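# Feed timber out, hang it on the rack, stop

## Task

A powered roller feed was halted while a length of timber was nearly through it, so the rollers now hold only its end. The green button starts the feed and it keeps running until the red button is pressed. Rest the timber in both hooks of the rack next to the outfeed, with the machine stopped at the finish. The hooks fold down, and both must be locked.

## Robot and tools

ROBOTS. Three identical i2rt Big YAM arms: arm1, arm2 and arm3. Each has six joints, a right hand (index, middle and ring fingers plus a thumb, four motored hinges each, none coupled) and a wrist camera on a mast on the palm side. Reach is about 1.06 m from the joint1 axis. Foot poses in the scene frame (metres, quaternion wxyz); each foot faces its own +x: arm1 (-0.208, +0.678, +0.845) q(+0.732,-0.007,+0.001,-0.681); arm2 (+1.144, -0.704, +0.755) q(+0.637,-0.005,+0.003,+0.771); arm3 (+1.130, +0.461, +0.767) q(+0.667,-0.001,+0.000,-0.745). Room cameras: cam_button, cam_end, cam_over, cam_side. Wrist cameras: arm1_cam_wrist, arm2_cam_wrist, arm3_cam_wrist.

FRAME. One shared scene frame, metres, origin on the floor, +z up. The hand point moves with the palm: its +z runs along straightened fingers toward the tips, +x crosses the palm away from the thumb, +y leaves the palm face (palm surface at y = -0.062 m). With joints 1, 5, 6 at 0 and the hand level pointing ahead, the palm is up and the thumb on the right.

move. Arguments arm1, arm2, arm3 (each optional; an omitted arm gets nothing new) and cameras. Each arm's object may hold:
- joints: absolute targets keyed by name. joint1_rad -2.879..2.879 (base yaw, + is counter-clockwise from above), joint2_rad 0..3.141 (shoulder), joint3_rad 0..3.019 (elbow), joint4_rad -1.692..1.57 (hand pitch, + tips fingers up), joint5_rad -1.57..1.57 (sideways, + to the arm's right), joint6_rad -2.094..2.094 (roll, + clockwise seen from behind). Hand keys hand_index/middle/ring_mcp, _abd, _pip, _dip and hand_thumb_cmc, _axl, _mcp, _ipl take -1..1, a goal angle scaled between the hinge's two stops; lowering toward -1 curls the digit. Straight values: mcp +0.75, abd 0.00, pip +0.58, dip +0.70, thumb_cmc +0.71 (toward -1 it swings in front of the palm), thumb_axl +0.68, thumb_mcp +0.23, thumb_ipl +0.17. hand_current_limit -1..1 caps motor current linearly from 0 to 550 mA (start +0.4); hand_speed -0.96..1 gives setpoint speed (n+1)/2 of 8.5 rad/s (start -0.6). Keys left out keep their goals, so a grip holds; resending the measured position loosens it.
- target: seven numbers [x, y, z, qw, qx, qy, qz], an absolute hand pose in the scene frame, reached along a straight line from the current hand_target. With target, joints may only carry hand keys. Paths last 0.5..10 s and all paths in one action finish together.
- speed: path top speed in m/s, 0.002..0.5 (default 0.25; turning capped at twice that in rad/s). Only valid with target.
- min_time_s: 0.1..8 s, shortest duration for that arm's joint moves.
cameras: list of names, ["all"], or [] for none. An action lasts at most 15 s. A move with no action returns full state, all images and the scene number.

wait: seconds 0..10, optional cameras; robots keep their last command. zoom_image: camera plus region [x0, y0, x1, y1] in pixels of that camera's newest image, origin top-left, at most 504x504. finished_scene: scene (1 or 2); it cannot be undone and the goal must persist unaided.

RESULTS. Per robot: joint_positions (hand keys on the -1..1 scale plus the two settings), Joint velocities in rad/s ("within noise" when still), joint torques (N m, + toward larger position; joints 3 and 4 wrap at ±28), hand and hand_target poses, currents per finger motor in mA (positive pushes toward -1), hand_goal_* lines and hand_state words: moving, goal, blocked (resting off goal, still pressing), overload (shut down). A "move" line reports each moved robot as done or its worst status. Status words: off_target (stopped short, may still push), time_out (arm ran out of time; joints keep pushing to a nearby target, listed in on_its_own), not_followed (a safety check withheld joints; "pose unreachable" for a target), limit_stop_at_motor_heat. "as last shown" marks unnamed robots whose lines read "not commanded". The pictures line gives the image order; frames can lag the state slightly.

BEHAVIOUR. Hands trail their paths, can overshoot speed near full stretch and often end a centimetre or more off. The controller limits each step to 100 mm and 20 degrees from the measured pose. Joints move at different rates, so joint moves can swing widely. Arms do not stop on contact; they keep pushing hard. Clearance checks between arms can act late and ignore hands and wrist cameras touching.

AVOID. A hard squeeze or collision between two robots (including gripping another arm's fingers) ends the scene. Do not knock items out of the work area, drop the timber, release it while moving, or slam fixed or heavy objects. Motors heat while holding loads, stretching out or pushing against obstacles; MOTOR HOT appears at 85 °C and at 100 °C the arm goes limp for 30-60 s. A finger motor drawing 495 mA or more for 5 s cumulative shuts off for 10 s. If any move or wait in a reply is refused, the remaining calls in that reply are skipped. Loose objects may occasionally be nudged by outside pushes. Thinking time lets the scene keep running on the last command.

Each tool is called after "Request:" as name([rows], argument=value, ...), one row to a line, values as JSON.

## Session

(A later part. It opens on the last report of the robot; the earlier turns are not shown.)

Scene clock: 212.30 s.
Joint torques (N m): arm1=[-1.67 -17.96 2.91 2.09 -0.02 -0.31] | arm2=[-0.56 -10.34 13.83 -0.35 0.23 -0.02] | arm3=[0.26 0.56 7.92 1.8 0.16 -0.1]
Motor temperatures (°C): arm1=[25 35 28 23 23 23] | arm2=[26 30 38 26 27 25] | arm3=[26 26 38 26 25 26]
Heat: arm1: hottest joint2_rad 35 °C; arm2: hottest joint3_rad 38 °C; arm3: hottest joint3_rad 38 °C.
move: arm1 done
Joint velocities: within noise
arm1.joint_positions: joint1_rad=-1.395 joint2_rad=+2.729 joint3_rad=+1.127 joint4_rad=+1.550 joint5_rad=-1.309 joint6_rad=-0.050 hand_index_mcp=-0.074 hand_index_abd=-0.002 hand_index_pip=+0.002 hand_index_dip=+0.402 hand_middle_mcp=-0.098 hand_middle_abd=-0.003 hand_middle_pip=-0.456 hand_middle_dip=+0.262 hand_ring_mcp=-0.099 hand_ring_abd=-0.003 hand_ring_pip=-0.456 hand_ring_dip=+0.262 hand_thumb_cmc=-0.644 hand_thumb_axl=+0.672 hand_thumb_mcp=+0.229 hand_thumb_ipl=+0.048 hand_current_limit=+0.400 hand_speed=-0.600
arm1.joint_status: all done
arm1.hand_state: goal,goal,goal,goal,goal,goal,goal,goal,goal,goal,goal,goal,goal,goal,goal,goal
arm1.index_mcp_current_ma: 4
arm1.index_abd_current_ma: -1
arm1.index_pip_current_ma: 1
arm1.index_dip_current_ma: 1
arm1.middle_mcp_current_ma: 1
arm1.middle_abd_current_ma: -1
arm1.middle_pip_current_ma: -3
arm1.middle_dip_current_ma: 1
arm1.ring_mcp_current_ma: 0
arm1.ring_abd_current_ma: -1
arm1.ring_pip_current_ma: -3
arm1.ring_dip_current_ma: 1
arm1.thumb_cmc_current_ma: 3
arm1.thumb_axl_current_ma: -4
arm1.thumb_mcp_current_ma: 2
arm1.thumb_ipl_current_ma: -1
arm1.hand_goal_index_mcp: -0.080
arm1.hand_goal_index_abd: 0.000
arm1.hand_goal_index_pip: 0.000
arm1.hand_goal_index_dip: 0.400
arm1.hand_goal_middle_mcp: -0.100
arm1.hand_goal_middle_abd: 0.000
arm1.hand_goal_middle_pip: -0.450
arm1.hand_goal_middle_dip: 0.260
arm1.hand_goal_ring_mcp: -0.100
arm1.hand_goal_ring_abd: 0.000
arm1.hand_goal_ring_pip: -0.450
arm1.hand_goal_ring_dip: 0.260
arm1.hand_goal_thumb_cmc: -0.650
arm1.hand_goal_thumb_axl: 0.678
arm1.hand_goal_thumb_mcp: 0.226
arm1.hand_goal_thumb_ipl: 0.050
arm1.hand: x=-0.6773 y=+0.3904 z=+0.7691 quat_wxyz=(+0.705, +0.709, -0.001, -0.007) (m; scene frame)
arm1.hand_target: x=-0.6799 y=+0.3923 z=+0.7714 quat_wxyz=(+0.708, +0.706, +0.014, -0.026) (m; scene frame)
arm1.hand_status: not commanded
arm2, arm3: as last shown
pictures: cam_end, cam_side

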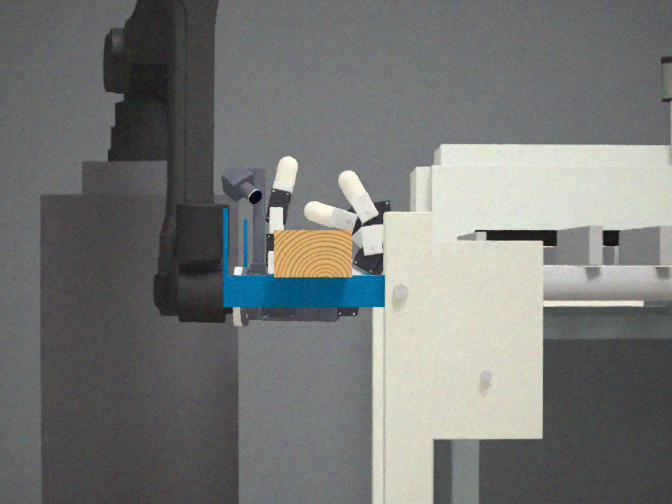

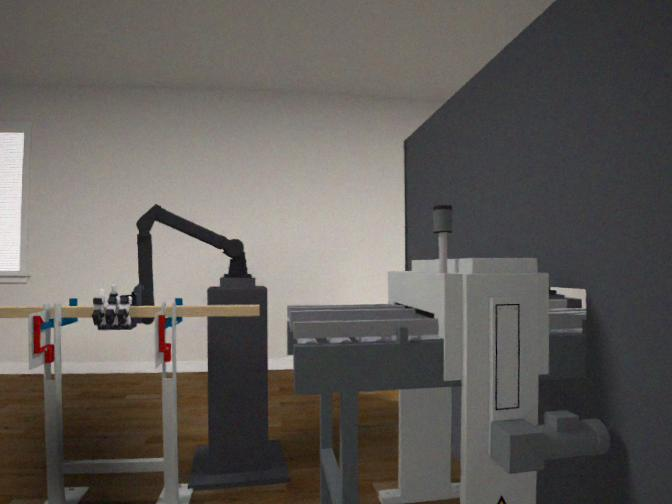

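Request:
move(arm1={"joints": {"hand_thumb_mcp": 0.226, "hand_thumb_ipl": 0.168, "hand_thumb_cmc": -0.6, "hand_index_mcp": 0.1, "hand_middle_mcp": 0.1, "hand_ring_mcp": 0.1, "hand_index_pip": 0.2, "hand_middle_pip": 0.1, "hand_ring_pip": 0.1}})

Request:
move(arm1={"joints": {"hand_thumb_cmc": -0.55, "hand_index_mcp": 0.75, "hand_middle_mcp": 0.75, "hand_ring_mcp": 0.75, "hand_index_pip": 0.576, "hand_middle_pip": 0.576, "hand_ring_pip": 0.576, "hand_index_dip": 0.696, "hand_middle_dip": 0.696, "hand_ring_dip": 0.696}}, cameras=["cam_end"])

Request:
move(arm1={"joints": {"joint1_rad": -1.425, "joint2_rad": 2.76, "joint3_rad": 1.175, "joint4_rad": 1.569, "joint5_rad": -1.345, "joint6_rad": -0.08}, "min_time_s": 1.5}, cameras=["cam_end", "cam_over"])

Scene clock: 214.03 s.
Joint torques (N m): arm1=[-1.79 -18.08 2.76 2.03 -0.03 -0.3] | arm2=[-0.62 -10.29 13.83 -0.35 0.23 -0.02] | arm3=[0.21 0.62 7.92 1.77 0.18 -0.11]
Motor temperatures (°C): arm1=[25 35 28 23 23 23] | arm2=[26 30 38 26 27 25] | arm3=[26 26 38 26 25 26]
Heat: arm1: hottest joint2_rad 35 °C; arm2: hottest joint3_rad 38 °C; arm3: hottest joint3_rad 38 °C.
move: arm1 done
Joint velocities: within noise
arm1.joint_positions: joint1_rad=-1.395 joint2_rad=+2.729 joint3_rad=+1.130 joint4_rad=+1.552 joint5_rad=-1.309 joint6_rad=-0.051 hand_index_mcp=+0.104 hand_index_abd=-0.002 hand_index_pip=+0.198 hand_index_dip=+0.402 hand_middle_mcp=+0.104 hand_middle_abd=-0.003 hand_middle_pip=+0.098 hand_middle_dip=+0.262 hand_ring_mcp=+0.104 hand_ring_abd=-0.003 hand_ring_pip=+0.098 hand_ring_dip=+0.262 hand_thumb_cmc=-0.599 hand_thumb_axl=+0.674 hand_thumb_mcp=+0.229 hand_thumb_ipl=+0.166 hand_current_limit=+0.400 hand_speed=-0.600
arm1.joint_status: all done
arm1.hand_state: goal,goal,goal,goal,goal,goal,goal,goal,goal,goal,goal,goal,goal,goal,goal,goal
arm1.index_mcp_current_ma: 2
arm1.index_abd_current_ma: -1
arm1.index_pip_current_ma: 0
arm1.index_dip_current_ma: 1
arm1.middle_mcp_current_ma: 2
arm1.middle_abd_current_ma: -1
arm1.middle_pip_current_ma: -1
arm1.middle_dip_current_ma: 1
arm1.ring_mcp_current_ma: 2
arm1.ring_abd_current_ma: -1
arm1.ring_pip_current_ma: -1
arm1.ring_dip_current_ma: 1
arm1.thumb_cmc_current_ma: 0
arm1.thumb_axl_current_ma: -3
arm1.thumb_mcp_current_ma: 2
arm1.thumb_ipl_current_ma: -1
arm1.hand_goal_index_mcp: 0.100
arm1.hand_goal_index_abd: 0.000
arm1.hand_goal_index_pip: 0.200
arm1.hand_goal_index_dip: 0.400
arm1.hand_goal_middle_mcp: 0.100
arm1.hand_goal_middle_abd: 0.000
arm1.hand_goal_middle_pip: 0.100
arm1.hand_goal_middle_dip: 0.260
arm1.hand_goal_ring_mcp: 0.100
arm1.hand_goal_ring_abd: 0.000
arm1.hand_goal_ring_pip: 0.100
arm1.hand_goal_ring_dip: 0.260
arm1.hand_goal_thumb_cmc: -0.600
arm1.hand_goal_thumb_axl: 0.678
arm1.hand_goal_thumb_mcp: 0.226
arm1.hand_goal_thumb_ipl: 0.168
arm1.hand: x=-0.6781 y=+0.3904 z=+0.7698 quat_wxyz=(+0.706, +0.708, +0.001, -0.010) (m; scene frame)
arm1.hand_target: x=-0.6800 y=+0.3923 z=+0.7714 quat_wxyz=(+0.708, +0.706, +0.014, -0.026) (m; scene frame)
arm1.hand_status: not commanded
arm2: as last shown
arm3.joint_positions: joint1_rad=+0.322 joint2_rad=+0.623 joint3_rad=+1.437 joint4_rad=-1.384 joint5_rad=-0.052 joint6_rad=+1.150 hand_index_mcp=+0.754 hand_index_abd=+0.000 hand_index_pip=+0.577 hand_index_dip=+0.696 hand_middle_mcp=+0.754 hand_middle_abd=+0.000 hand_middle_pip=+0.577 hand_middle_dip=+0.696 hand_ring_mcp=+0.754 hand_ring_abd=+0.000 hand_ring_pip=+0.577 hand_ring_dip=+0.696 hand_thumb_cmc=+0.714 hand_thumb_axl=+0.677 hand_thumb_mcp=+0.226 hand_thumb_ipl=+0.168 hand_current_limit=+0.400 hand_speed=-0.600
arm3.joint_status: not commanded
arm3.hand_state: goal,goal,goal,goal,goal,goal,goal,goal,goal,goal,goal,goal,goal,goal,goal,goal
arm3.index_mcp_current_ma: 0
arm3.index_abd_current_ma: 1
arm3.index_pip_current_ma: 1
arm3.index_dip_current_ma: 0
arm3.middle_mcp_current_ma: 0
arm3.middle_abd_current_ma: 1
arm3.middle_pip_current_ma: 1
arm3.middle_dip_current_ma: 0
arm3.ring_mcp_current_ma: 0
arm3.ring_abd_current_ma: 1
arm3.ring_pip_current_ma: 1
arm3.ring_dip_current_ma: 0
arm3.thumb_cmc_current_ma: 0
arm3.thumb_axl_current_ma: -2
arm3.thumb_mcp_current_ma: 0
arm3.thumb_ipl_current_ma: -1
arm3.hand_goal_index_mcp: 0.754
arm3.hand_goal_index_abd: 0.000
arm3.hand_goal_index_pip: 0.576
arm3.hand_goal_index_dip: 0.696
arm3.hand_goal_middle_mcp: 0.754
arm3.hand_goal_middle_abd: 0.000
arm3.hand_goal_middle_pip: 0.576
arm3.hand_goal_middle_dip: 0.696
arm3.hand_goal_ring_mcp: 0.754
arm3.hand_goal_ring_abd: 0.000
arm3.hand_goal_ring_pip: 0.576
arm3.hand_goal_ring_dip: 0.696
arm3.hand_goal_thumb_cmc: 0.714
arm3.hand_goal_thumb_axl: 0.678
arm3.hand_goal_thumb_mcp: 0.226
arm3.hand_goal_thumb_ipl: 0.168
arm3.hand: x=+1.1033 y=+0.2139 z=+1.3272 quat_wxyz=(+0.359, +0.788, -0.385, +0.319) (m; scene frame)
arm3.hand_target: x=+1.1029 y=+0.2163 z=+1.3382 quat_wxyz=(+0.368, +0.782, -0.382, +0.326) (m; scene frame)
arm3.hand_status: not commanded
pictures: none

Scene clock: 215.00 s.
Joint torques (N m): arm1=[-1.61 -18.14 2.67 1.98 -0.02 -0.29] | arm2=[-0.56 -10.29 13.85 -0.38 0.23 -0.01] | arm3=[0.32 0.62 7.95 1.77 0.16 -0.1]
Motor temperatures (°C): arm1=[25 35 28 23 23 23] | arm2=[26 30 38 26 27 25] | arm3=[26 26 38 26 25 26]
Heat: arm1: hottest joint2_rad 35 °C; arm2: hottest joint3_rad 38 °C; arm3: hottest joint3_rad 38 °C.
move: arm1 done
Joint velocities: within noise
arm1.joint_positions: joint1_rad=-1.395 joint2_rad=+2.729 joint3_rad=+1.131 joint4_rad=+1.554 joint5_rad=-1.309 joint6_rad=-0.053 hand_index_mcp=+0.757 hand_index_abd=-0.002 hand_index_pip=+0.576 hand_index_dip=+0.694 hand_middle_mcp=+0.757 hand_middle_abd=-0.003 hand_middle_pip=+0.576 hand_middle_dip=+0.694 hand_ring_mcp=+0.757 hand_ring_abd=-0.003 hand_ring_pip=+0.576 hand_ring_dip=+0.694 hand_thumb_cmc=-0.554 hand_thumb_axl=+0.675 hand_thumb_mcp=+0.229 hand_thumb_ipl=+0.166 hand_current_limit=+0.400 hand_speed=-0.600
arm1.joint_status: all done
arm1.hand_state: goal,goal,goal,goal,goal,goal,goal,goal,goal,goal,goal,goal,goal,goal,goal,goal
arm1.index_mcp_current_ma: 5
arm1.index_abd_current_ma: -1
arm1.index_pip_current_ma: 0
arm1.index_dip_current_ma: -1
arm1.middle_mcp_current_ma: 4
arm1.middle_abd_current_ma: -1
arm1.middle_pip_current_ma: 0
arm1.middle_dip_current_ma: -1
arm1.ring_mcp_current_ma: 5
arm1.ring_abd_current_ma: -1
arm1.ring_pip_current_ma: 0
arm1.ring_dip_current_ma: -1
arm1.thumb_cmc_current_ma: -2
arm1.thumb_axl_current_ma: -2
arm1.thumb_mcp_current_ma: 2
arm1.thumb_ipl_current_ma: -1
arm1.hand_goal_index_mcp: 0.750
arm1.hand_goal_index_abd: 0.000
arm1.hand_goal_index_pip: 0.576
arm1.hand_goal_index_dip: 0.696
arm1.hand_goal_middle_mcp: 0.750
arm1.hand_goal_middle_abd: 0.000
arm1.hand_goal_middle_pip: 0.576
arm1.hand_goal_middle_dip: 0.696
arm1.hand_goal_ring_mcp: 0.750
arm1.hand_goal_ring_abd: 0.000
arm1.hand_goal_ring_pip: 0.576
arm1.hand_goal_ring_dip: 0.696
arm1.hand_goal_thumb_cmc: -0.550
arm1.hand_goal_thumb_axl: 0.678
arm1.hand_goal_thumb_mcp: 0.226
arm1.hand_goal_thumb_ipl: 0.168
arm1.hand: x=-0.6781 y=+0.3903 z=+0.7703 quat_wxyz=(+0.706, +0.708, +0.003, -0.012) (m; scene frame)
arm1.hand_target: x=-0.6800 y=+0.3922 z=+0.7714 quat_wxyz=(+0.708, +0.706, +0.014, -0.026) (m; scene frame)
arm1.hand_status: not commanded
arm2, arm3: as last shown
pictures: cam_end

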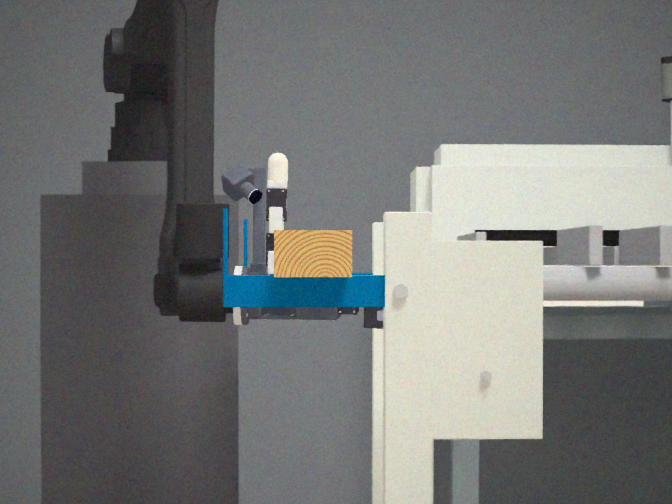

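Scene clock: 216.80 s.
Joint torques (N m): arm1=[-2.08 -16.97 2.77 1.89 -0.08 -0.32] | arm2=[-0.56 -10.29 13.83 -0.35 0.23 -0.01] | arm3=[0.15 0.62 7.91 1.76 0.16 -0.1]
Motor temperatures (°C): arm1=[25 35 28 23 23 23] | arm2=[26 30 38 26 27 25] | arm3=[26 26 38 26 25 26]
Heat: arm1: hottest joint2_rad 35 °C; arm2: hottest joint3_rad 38 °C; arm3: hottest joint3_rad 38 °C.
move: arm1 done
Joint velocities: within noise
arm1.joint_positions: joint1_rad=-1.415 joint2_rad=+2.738 joint3_rad=+1.161 joint4_rad=+1.554 joint5_rad=-1.342 joint6_rad=-0.064 hand_index_mcp=+0.757 hand_index_abd=-0.002 hand_index_pip=+0.576 hand_index_dip=+0.694 hand_middle_mcp=+0.757 hand_middle_abd=-0.003 hand_middle_pip=+0.576 hand_middle_dip=+0.694 hand_ring_mcp=+0.757 hand_ring_abd=-0.003 hand_ring_pip=+0.576 hand_ring_dip=+0.694 hand_thumb_cmc=-0.552 hand_thumb_axl=+0.676 hand_thumb_mcp=+0.228 hand_thumb_ipl=+0.166 hand_current_limit=+0.400 hand_speed=-0.600
arm1.joint_status: all done
arm1.hand_state: goal,goal,goal,goal,goal,goal,goal,goal,goal,goal,goal,goal,goal,goal,goal,goal
arm1.index_mcp_current_ma: 5
arm1.index_abd_current_ma: -1
arm1.index_pip_current_ma: 0
arm1.index_dip_current_ma: -1
arm1.middle_mcp_current_ma: 4
arm1.middle_abd_current_ma: -1
arm1.middle_pip_current_ma: 0
arm1.middle_dip_current_ma: -1
arm1.ring_mcp_current_ma: 5
arm1.ring_abd_current_ma: -1
arm1.ring_pip_current_ma: 0
arm1.ring_dip_current_ma: -1
arm1.thumb_cmc_current_ma: -1
arm1.thumb_axl_current_ma: -1
arm1.thumb_mcp_current_ma: 1
arm1.thumb_ipl_current_ma: -1
arm1.hand_goal_index_mcp: 0.750
arm1.hand_goal_index_abd: 0.000
arm1.hand_goal_index_pip: 0.576
arm1.hand_goal_index_dip: 0.696
arm1.hand_goal_middle_mcp: 0.750
arm1.hand_goal_middle_abd: 0.000
arm1.hand_goal_middle_pip: 0.576
arm1.hand_goal_middle_dip: 0.696
arm1.hand_goal_ring_mcp: 0.750
arm1.hand_goal_ring_abd: 0.000
arm1.hand_goal_ring_pip: 0.576
arm1.hand_goal_ring_dip: 0.696
arm1.hand_goal_thumb_cmc: -0.550
arm1.hand_goal_thumb_axl: 0.678
arm1.hand_goal_thumb_mcp: 0.226
arm1.hand_goal_thumb_ipl: 0.168
arm1.hand: x=-0.6840 y=+0.3976 z=+0.7699 quat_wxyz=(+0.708, +0.706, +0.018, -0.018) (m; scene frame)
arm1.hand_target: x=-0.6831 y=+0.4024 z=+0.7631 quat_wxyz=(+0.708, +0.705, +0.024, -0.029) (m; scene frame)
arm1.hand_status: not commanded
arm2.joint_positions: joint1_rad=+0.285 joint2_rad=+1.387 joint3_rad=+1.466 joint4_rad=-1.674 joint5_rad=+0.004 joint6_rad=+0.473 hand_index_mcp=+0.749 hand_index_abd=-0.003 hand_index_pip=+0.572 hand_index_dip=+0.693 hand_middle_mcp=-0.460 hand_middle_abd=+0.000 hand_middle_pip=-0.496 hand_middle_dip=+0.696 hand_ring_mcp=-0.464 hand_ring_abd=+0.000 hand_ring_pip=-0.497 hand_ring_dip=+0.696 hand_thumb_cmc=+0.714 hand_thumb_axl=+0.677 hand_thumb_mcp=+0.223 hand_thumb_ipl=+0.168 hand_current_limit=+0.400 hand_speed=-0.600
arm2.joint_status: not commanded
arm2.hand_state: goal,goal,goal,goal,blocked,goal,goal,goal,goal,goal,goal,goal,goal,goal,goal,goal
arm2.index_mcp_current_ma: -2
arm2.index_abd_current_ma: -1
arm2.index_pip_current_ma: -1
arm2.index_dip_current_ma: -1
arm2.middle_mcp_current_ma: 16
arm2.middle_abd_current_ma: 0
arm2.middle_pip_current_ma: 1
arm2.middle_dip_current_ma: 0
arm2.ring_mcp_current_ma: 11
arm2.ring_abd_current_ma: 0
arm2.ring_pip_current_ma: 1
arm2.ring_dip_current_ma: 0
arm2.thumb_cmc_current_ma: 0
arm2.thumb_axl_current_ma: 0
arm2.thumb_mcp_current_ma: -1
arm2.thumb_ipl_current_ma: 0
arm2.hand_goal_index_mcp: 0.754
arm2.hand_goal_index_abd: 0.000
arm2.hand_goal_index_pip: 0.576
arm2.hand_goal_index_dip: 0.696
arm2.hand_goal_middle_mcp: -0.480
arm2.hand_goal_middle_abd: 0.000
arm2.hand_goal_middle_pip: -0.500
arm2.hand_goal_middle_dip: 0.696
arm2.hand_goal_ring_mcp: -0.480
arm2.hand_goal_ring_abd: 0.000
arm2.hand_goal_ring_pip: -0.500
arm2.hand_goal_ring_dip: 0.696
arm2.hand_goal_thumb_cmc: 0.714
arm2.hand_goal_thumb_axl: 0.678
arm2.hand_goal_thumb_mcp: 0.226
arm2.hand_goal_thumb_ipl: 0.168
arm2.hand: x=+0.9861 y=-0.2643 z=+1.0458 quat_wxyz=(+0.009, -0.001, +1.000, -0.016) (m; scene frame)
arm2.hand_target: x=+0.9848 y=-0.2542 z=+1.0793 quat_wxyz=(-0.005, +0.000, +1.000, +0.015) (m; scene frame)
arm2.hand_status: not commanded
arm3: as last shown
pictures: cam_end, cam_over

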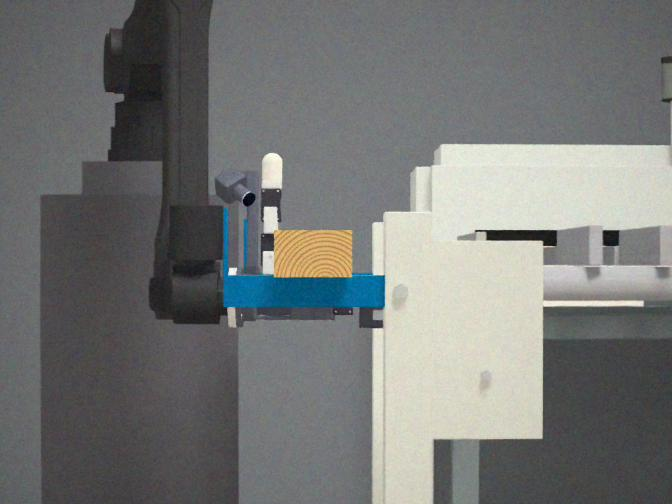

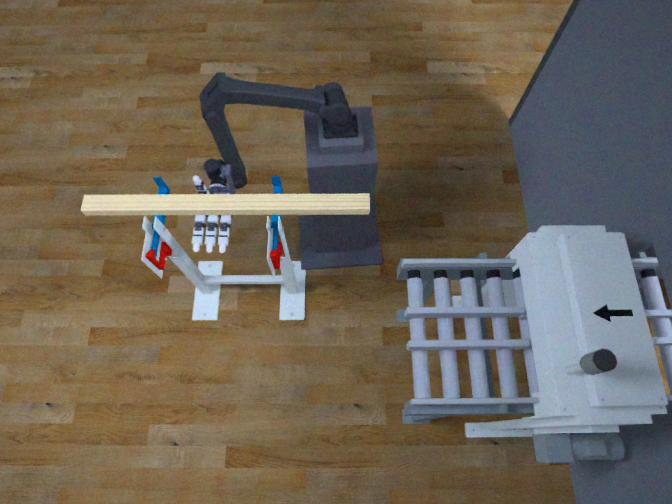

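Request:
move(arm1={"joints": {"joint1_rad": -1.425, "joint2_rad": 2.84, "joint3_rad": 1.24, "joint4_rad": 1.569, "joint5_rad": -1.345, "joint6_rad": -0.08}, "min_time_s": 1.5}, cameras=["cam_end"])

Request:
move(arm1={"joints": {"joint1_rad": -1.471, "joint2_rad": 2.92, "joint3_rad": 1.315, "joint4_rad": 1.569, "joint5_rad": -1.40, "joint6_rad": -0.051}, "min_time_s": 1.5}, cameras=["cam_end"])

Request:
move(arm1={"joints": {"joint1_rad": -1.50, "joint2_rad": 3.04, "joint3_rad": 1.42, "joint4_rad": 1.569, "joint5_rad": -1.40, "joint6_rad": -0.051}, "min_time_s": 1.5}, cameras=["cam_end", "cam_side", "cam_over", "cam_button"])

Scene clock: 219.47 s.
Joint torques (N m): arm1=[-1.85 -16.73 2.44 1.85 -0.07 -0.25] | arm2=[-0.56 -10.34 13.85 -0.36 0.23 -0.01] | arm3=[0.21 0.5 7.91 1.78 0.16 -0.11]
Motor temperatures (°C): arm1=[25 35 28 23 23 23] | arm2=[26 30 38 26 27 25] | arm3=[26 26 38 26 25 26]
Heat: arm1: hottest joint2_rad 35 °C; arm2: hottest joint3_rad 38 °C; arm3: hottest joint3_rad 38 °C.
move: arm1 done
Joint velocities: within noise
arm1.joint_positions: joint1_rad=-1.418 joint2_rad=+2.812 joint3_rad=+1.229 joint4_rad=+1.556 joint5_rad=-1.342 joint6_rad=-0.071 hand_index_mcp=+0.757 hand_index_abd=-0.002 hand_index_pip=+0.576 hand_index_dip=+0.694 hand_middle_mcp=+0.757 hand_middle_abd=-0.003 hand_middle_pip=+0.576 hand_middle_dip=+0.694 hand_ring_mcp=+0.757 hand_ring_abd=-0.003 hand_ring_pip=+0.576 hand_ring_dip=+0.694 hand_thumb_cmc=-0.552 hand_thumb_axl=+0.676 hand_thumb_mcp=+0.228 hand_thumb_ipl=+0.166 hand_current_limit=+0.400 hand_speed=-0.600
arm1.joint_status: all done
arm1.hand_state: goal,goal,goal,goal,goal,goal,goal,goal,goal,goal,goal,goal,goal,goal,goal,goal
arm1.index_mcp_current_ma: 5
arm1.index_abd_current_ma: -1
arm1.index_pip_current_ma: 0
arm1.index_dip_current_ma: -1
arm1.middle_mcp_current_ma: 4
arm1.middle_abd_current_ma: -1
arm1.middle_pip_current_ma: 0
arm1.middle_dip_current_ma: -1
arm1.ring_mcp_current_ma: 5
arm1.ring_abd_current_ma: -1
arm1.ring_pip_current_ma: 0
arm1.ring_dip_current_ma: -1
arm1.thumb_cmc_current_ma: -1
arm1.thumb_axl_current_ma: -1
arm1.thumb_mcp_current_ma: 1
arm1.thumb_ipl_current_ma: -1
arm1.hand_goal_index_mcp: 0.750
arm1.hand_goal_index_abd: 0.000
arm1.hand_goal_index_pip: 0.576
arm1.hand_goal_index_dip: 0.696
arm1.hand_goal_middle_mcp: 0.750
arm1.hand_goal_middle_abd: 0.000
arm1.hand_goal_middle_pip: 0.576
arm1.hand_goal_middle_dip: 0.696
arm1.hand_goal_ring_mcp: 0.750
arm1.hand_goal_ring_abd: 0.000
arm1.hand_goal_ring_pip: 0.576
arm1.hand_goal_ring_dip: 0.696
arm1.hand_goal_thumb_cmc: -0.550
arm1.hand_goal_thumb_axl: 0.678
arm1.hand_goal_thumb_mcp: 0.226
arm1.hand_goal_thumb_ipl: 0.168
arm1.hand: x=-0.6878 y=+0.3977 z=+0.7417 quat_wxyz=(+0.708, +0.706, +0.019, -0.020) (m; scene frame)
arm1.hand_target: x=-0.6841 y=+0.4022 z=+0.7307 quat_wxyz=(+0.707, +0.706, +0.019, -0.024) (m; scene frame)
arm1.hand_status: not commanded
arm2, arm3: as last shown
pictures: cam_end

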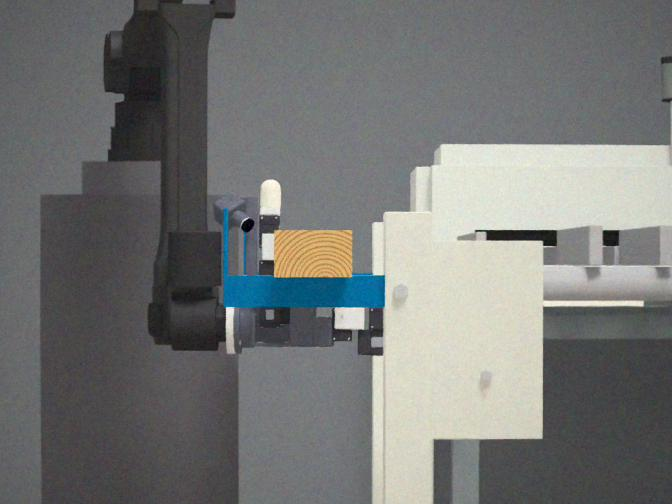

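Scene clock: 221.37 s.
Joint torques (N m): arm1=[-1.73 -16.79 2.32 1.77 -0.11 -0.07] | arm2=[-0.62 -10.34 13.83 -0.36 0.23 -0.01] | arm3=[0.26 0.62 7.91 1.77 0.16 -0.11]
Motor temperatures (°C): arm1=[25 35 28 23 23 23] | arm2=[26 30 39 26 27 25] | arm3=[26 26 38 26 25 26]
Heat: arm1: hottest joint2_rad 35 °C; arm2: hottest joint3_rad 39 °C; arm3: hottest joint3_rad 38 °C.
move: arm1 done
Joint velocities: within noise
arm1.joint_positions: joint1_rad=-1.464 joint2_rad=+2.892 joint3_rad=+1.305 joint4_rad=+1.556 joint5_rad=-1.397 joint6_rad=-0.061 hand_index_mcp=+0.757 hand_index_abd=-0.002 hand_index_pip=+0.576 hand_index_dip=+0.694 hand_middle_mcp=+0.757 hand_middle_abd=-0.003 hand_middle_pip=+0.576 hand_middle_dip=+0.694 hand_ring_mcp=+0.757 hand_ring_abd=-0.003 hand_ring_pip=+0.576 hand_ring_dip=+0.694 hand_thumb_cmc=-0.552 hand_thumb_axl=+0.676 hand_thumb_mcp=+0.228 hand_thumb_ipl=+0.166 hand_current_limit=+0.400 hand_speed=-0.600
arm1.joint_status: all done
arm1.hand_state: goal,goal,goal,goal,goal,goal,goal,goal,goal,goal,goal,goal,goal,goal,goal,goal
arm1.index_mcp_current_ma: 5
arm1.index_abd_current_ma: -1
arm1.index_pip_current_ma: 0
arm1.index_dip_current_ma: -1
arm1.middle_mcp_current_ma: 4
arm1.middle_abd_current_ma: -1
arm1.middle_pip_current_ma: 0
arm1.middle_dip_current_ma: -1
arm1.ring_mcp_current_ma: 5
arm1.ring_abd_current_ma: -1
arm1.ring_pip_current_ma: 0
arm1.ring_dip_current_ma: -1
arm1.thumb_cmc_current_ma: -1
arm1.thumb_axl_current_ma: -1
arm1.thumb_mcp_current_ma: 1
arm1.thumb_ipl_current_ma: -1
arm1.hand_goal_index_mcp: 0.750
arm1.hand_goal_index_abd: 0.000
arm1.hand_goal_index_pip: 0.576
arm1.hand_goal_index_dip: 0.696
arm1.hand_goal_middle_mcp: 0.750
arm1.hand_goal_middle_abd: 0.000
arm1.hand_goal_middle_pip: 0.576
arm1.hand_goal_middle_dip: 0.696
arm1.hand_goal_ring_mcp: 0.750
arm1.hand_goal_ring_abd: 0.000
arm1.hand_goal_ring_pip: 0.576
arm1.hand_goal_ring_dip: 0.696
arm1.hand_goal_thumb_cmc: -0.550
arm1.hand_goal_thumb_axl: 0.678
arm1.hand_goal_thumb_mcp: 0.226
arm1.hand_goal_thumb_ipl: 0.168
arm1.hand: x=-0.6941 y=+0.4183 z=+0.7106 quat_wxyz=(+0.708, +0.706, +0.016, -0.012) (m; scene frame)
arm1.hand_target: x=-0.6906 y=+0.4227 z=+0.6991 quat_wxyz=(+0.708, +0.706, +0.010, -0.008) (m; scene frame)
arm1.hand_status: not commanded
arm2, arm3: as last shown
pictures: cam_end

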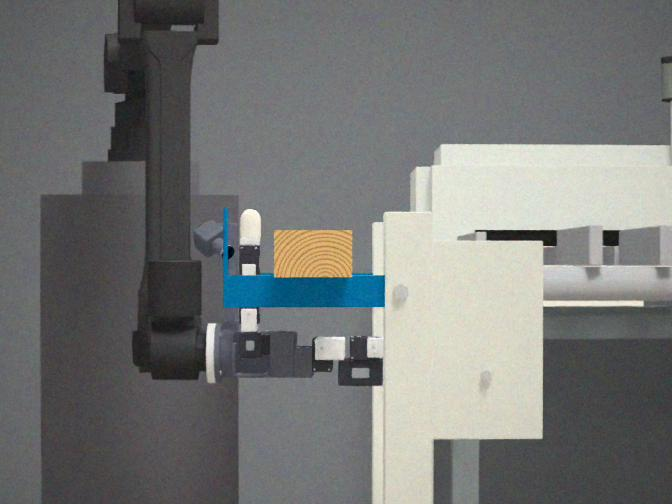

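Scene clock: 223.30 s.
Joint torques (N m): arm1=[-1.9 -16.79 2.13 1.8 -0.12 -0.07] | arm2=[-0.62 -10.29 13.85 -0.36 0.23 -0.02] | arm3=[0.26 0.67 7.92 1.81 0.17 -0.11]
Motor temperatures (°C): arm1=[25 34 28 23 23 23] | arm2=[26 30 39 26 27 25] | arm3=[26 26 38 26 25 26]
Heat: arm1: hottest joint2_rad 34 °C; arm2: hottest joint3_rad 39 °C; arm3: hottest joint3_rad 38 °C.
move: arm1 done
Joint velocities: within noise
arm1.joint_positions: joint1_rad=-1.492 joint2_rad=+3.013 joint3_rad=+1.410 joint4_rad=+1.556 joint5_rad=-1.397 joint6_rad=-0.060 hand_index_mcp=+0.757 hand_index_abd=-0.002 hand_index_pip=+0.576 hand_index_dip=+0.694 hand_middle_mcp=+0.757 hand_middle_abd=-0.003 hand_middle_pip=+0.576 hand_middle_dip=+0.694 hand_ring_mcp=+0.757 hand_ring_abd=-0.003 hand_ring_pip=+0.576 hand_ring_dip=+0.694 hand_thumb_cmc=-0.552 hand_thumb_axl=+0.676 hand_thumb_mcp=+0.228 hand_thumb_ipl=+0.166 hand_current_limit=+0.400 hand_speed=-0.600
arm1.joint_status: all done
arm1.hand_state: goal,goal,goal,goal,goal,goal,goal,goal,goal,goal,goal,goal,goal,goal,goal,goal
arm1.index_mcp_current_ma: 5
arm1.index_abd_current_ma: -1
arm1.index_pip_current_ma: 0
arm1.index_dip_current_ma: -1
arm1.middle_mcp_current_ma: 4
arm1.middle_abd_current_ma: -1
arm1.middle_pip_current_ma: 0
arm1.middle_dip_current_ma: -1
arm1.ring_mcp_current_ma: 5
arm1.ring_abd_current_ma: -1
arm1.ring_pip_current_ma: 0
arm1.ring_dip_current_ma: -1
arm1.thumb_cmc_current_ma: -1
arm1.thumb_axl_current_ma: -1
arm1.thumb_mcp_current_ma: 1
arm1.thumb_ipl_current_ma: -1
arm1.hand_goal_index_mcp: 0.750
arm1.hand_goal_index_abd: 0.000
arm1.hand_goal_index_pip: 0.576
arm1.hand_goal_index_dip: 0.696
arm1.hand_goal_middle_mcp: 0.750
arm1.hand_goal_middle_abd: 0.000
arm1.hand_goal_middle_pip: 0.576
arm1.hand_goal_middle_dip: 0.696
arm1.hand_goal_ring_mcp: 0.750
arm1.hand_goal_ring_abd: 0.000
arm1.hand_goal_ring_pip: 0.576
arm1.hand_goal_ring_dip: 0.696
arm1.hand_goal_thumb_cmc: -0.550
arm1.hand_goal_thumb_axl: 0.678
arm1.hand_goal_thumb_mcp: 0.226
arm1.hand_goal_thumb_ipl: 0.168
arm1.hand: x=-0.6978 y=+0.4325 z=+0.6623 quat_wxyz=(+0.707, +0.707, +0.001, -0.016) (m; scene frame)
arm1.hand_target: x=-0.6931 y=+0.4371 z=+0.6514 quat_wxyz=(+0.707, +0.707, -0.006, -0.013) (m; scene frame)
arm1.hand_status: not commanded
arm2, arm3: as last shown
pictures: cam_button, cam_end, cam_over, cam_side

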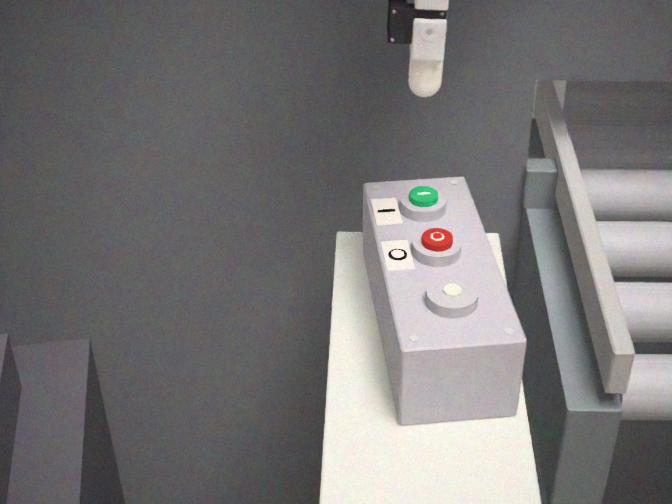

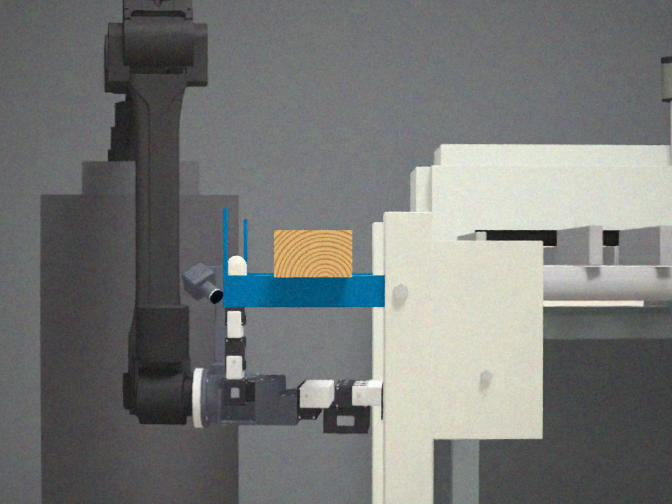

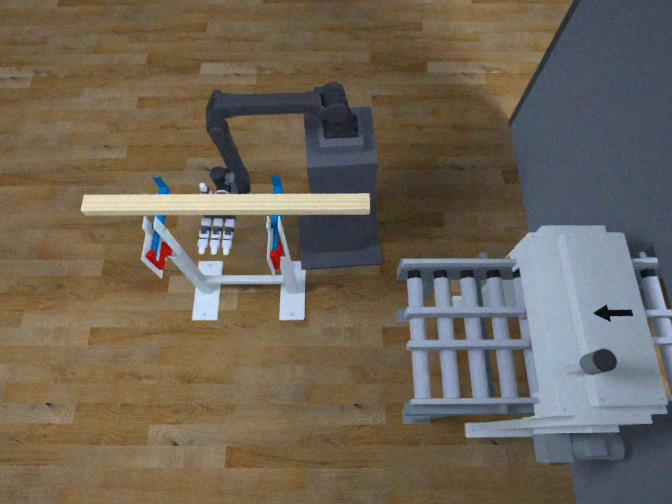

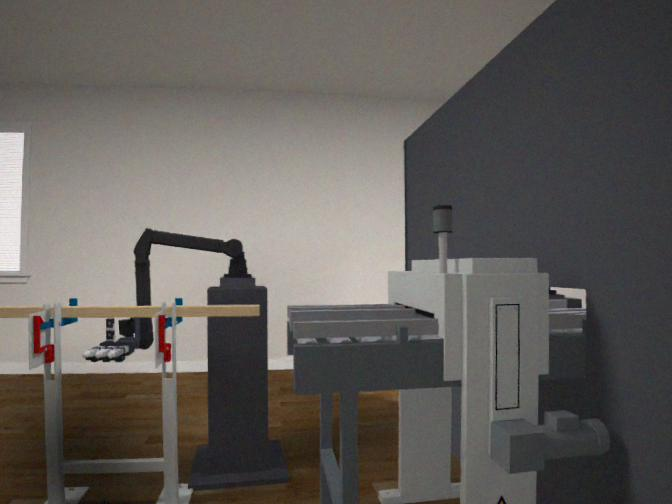

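Request:
finished_scene(scene=2)

The scene is finished: the task was done.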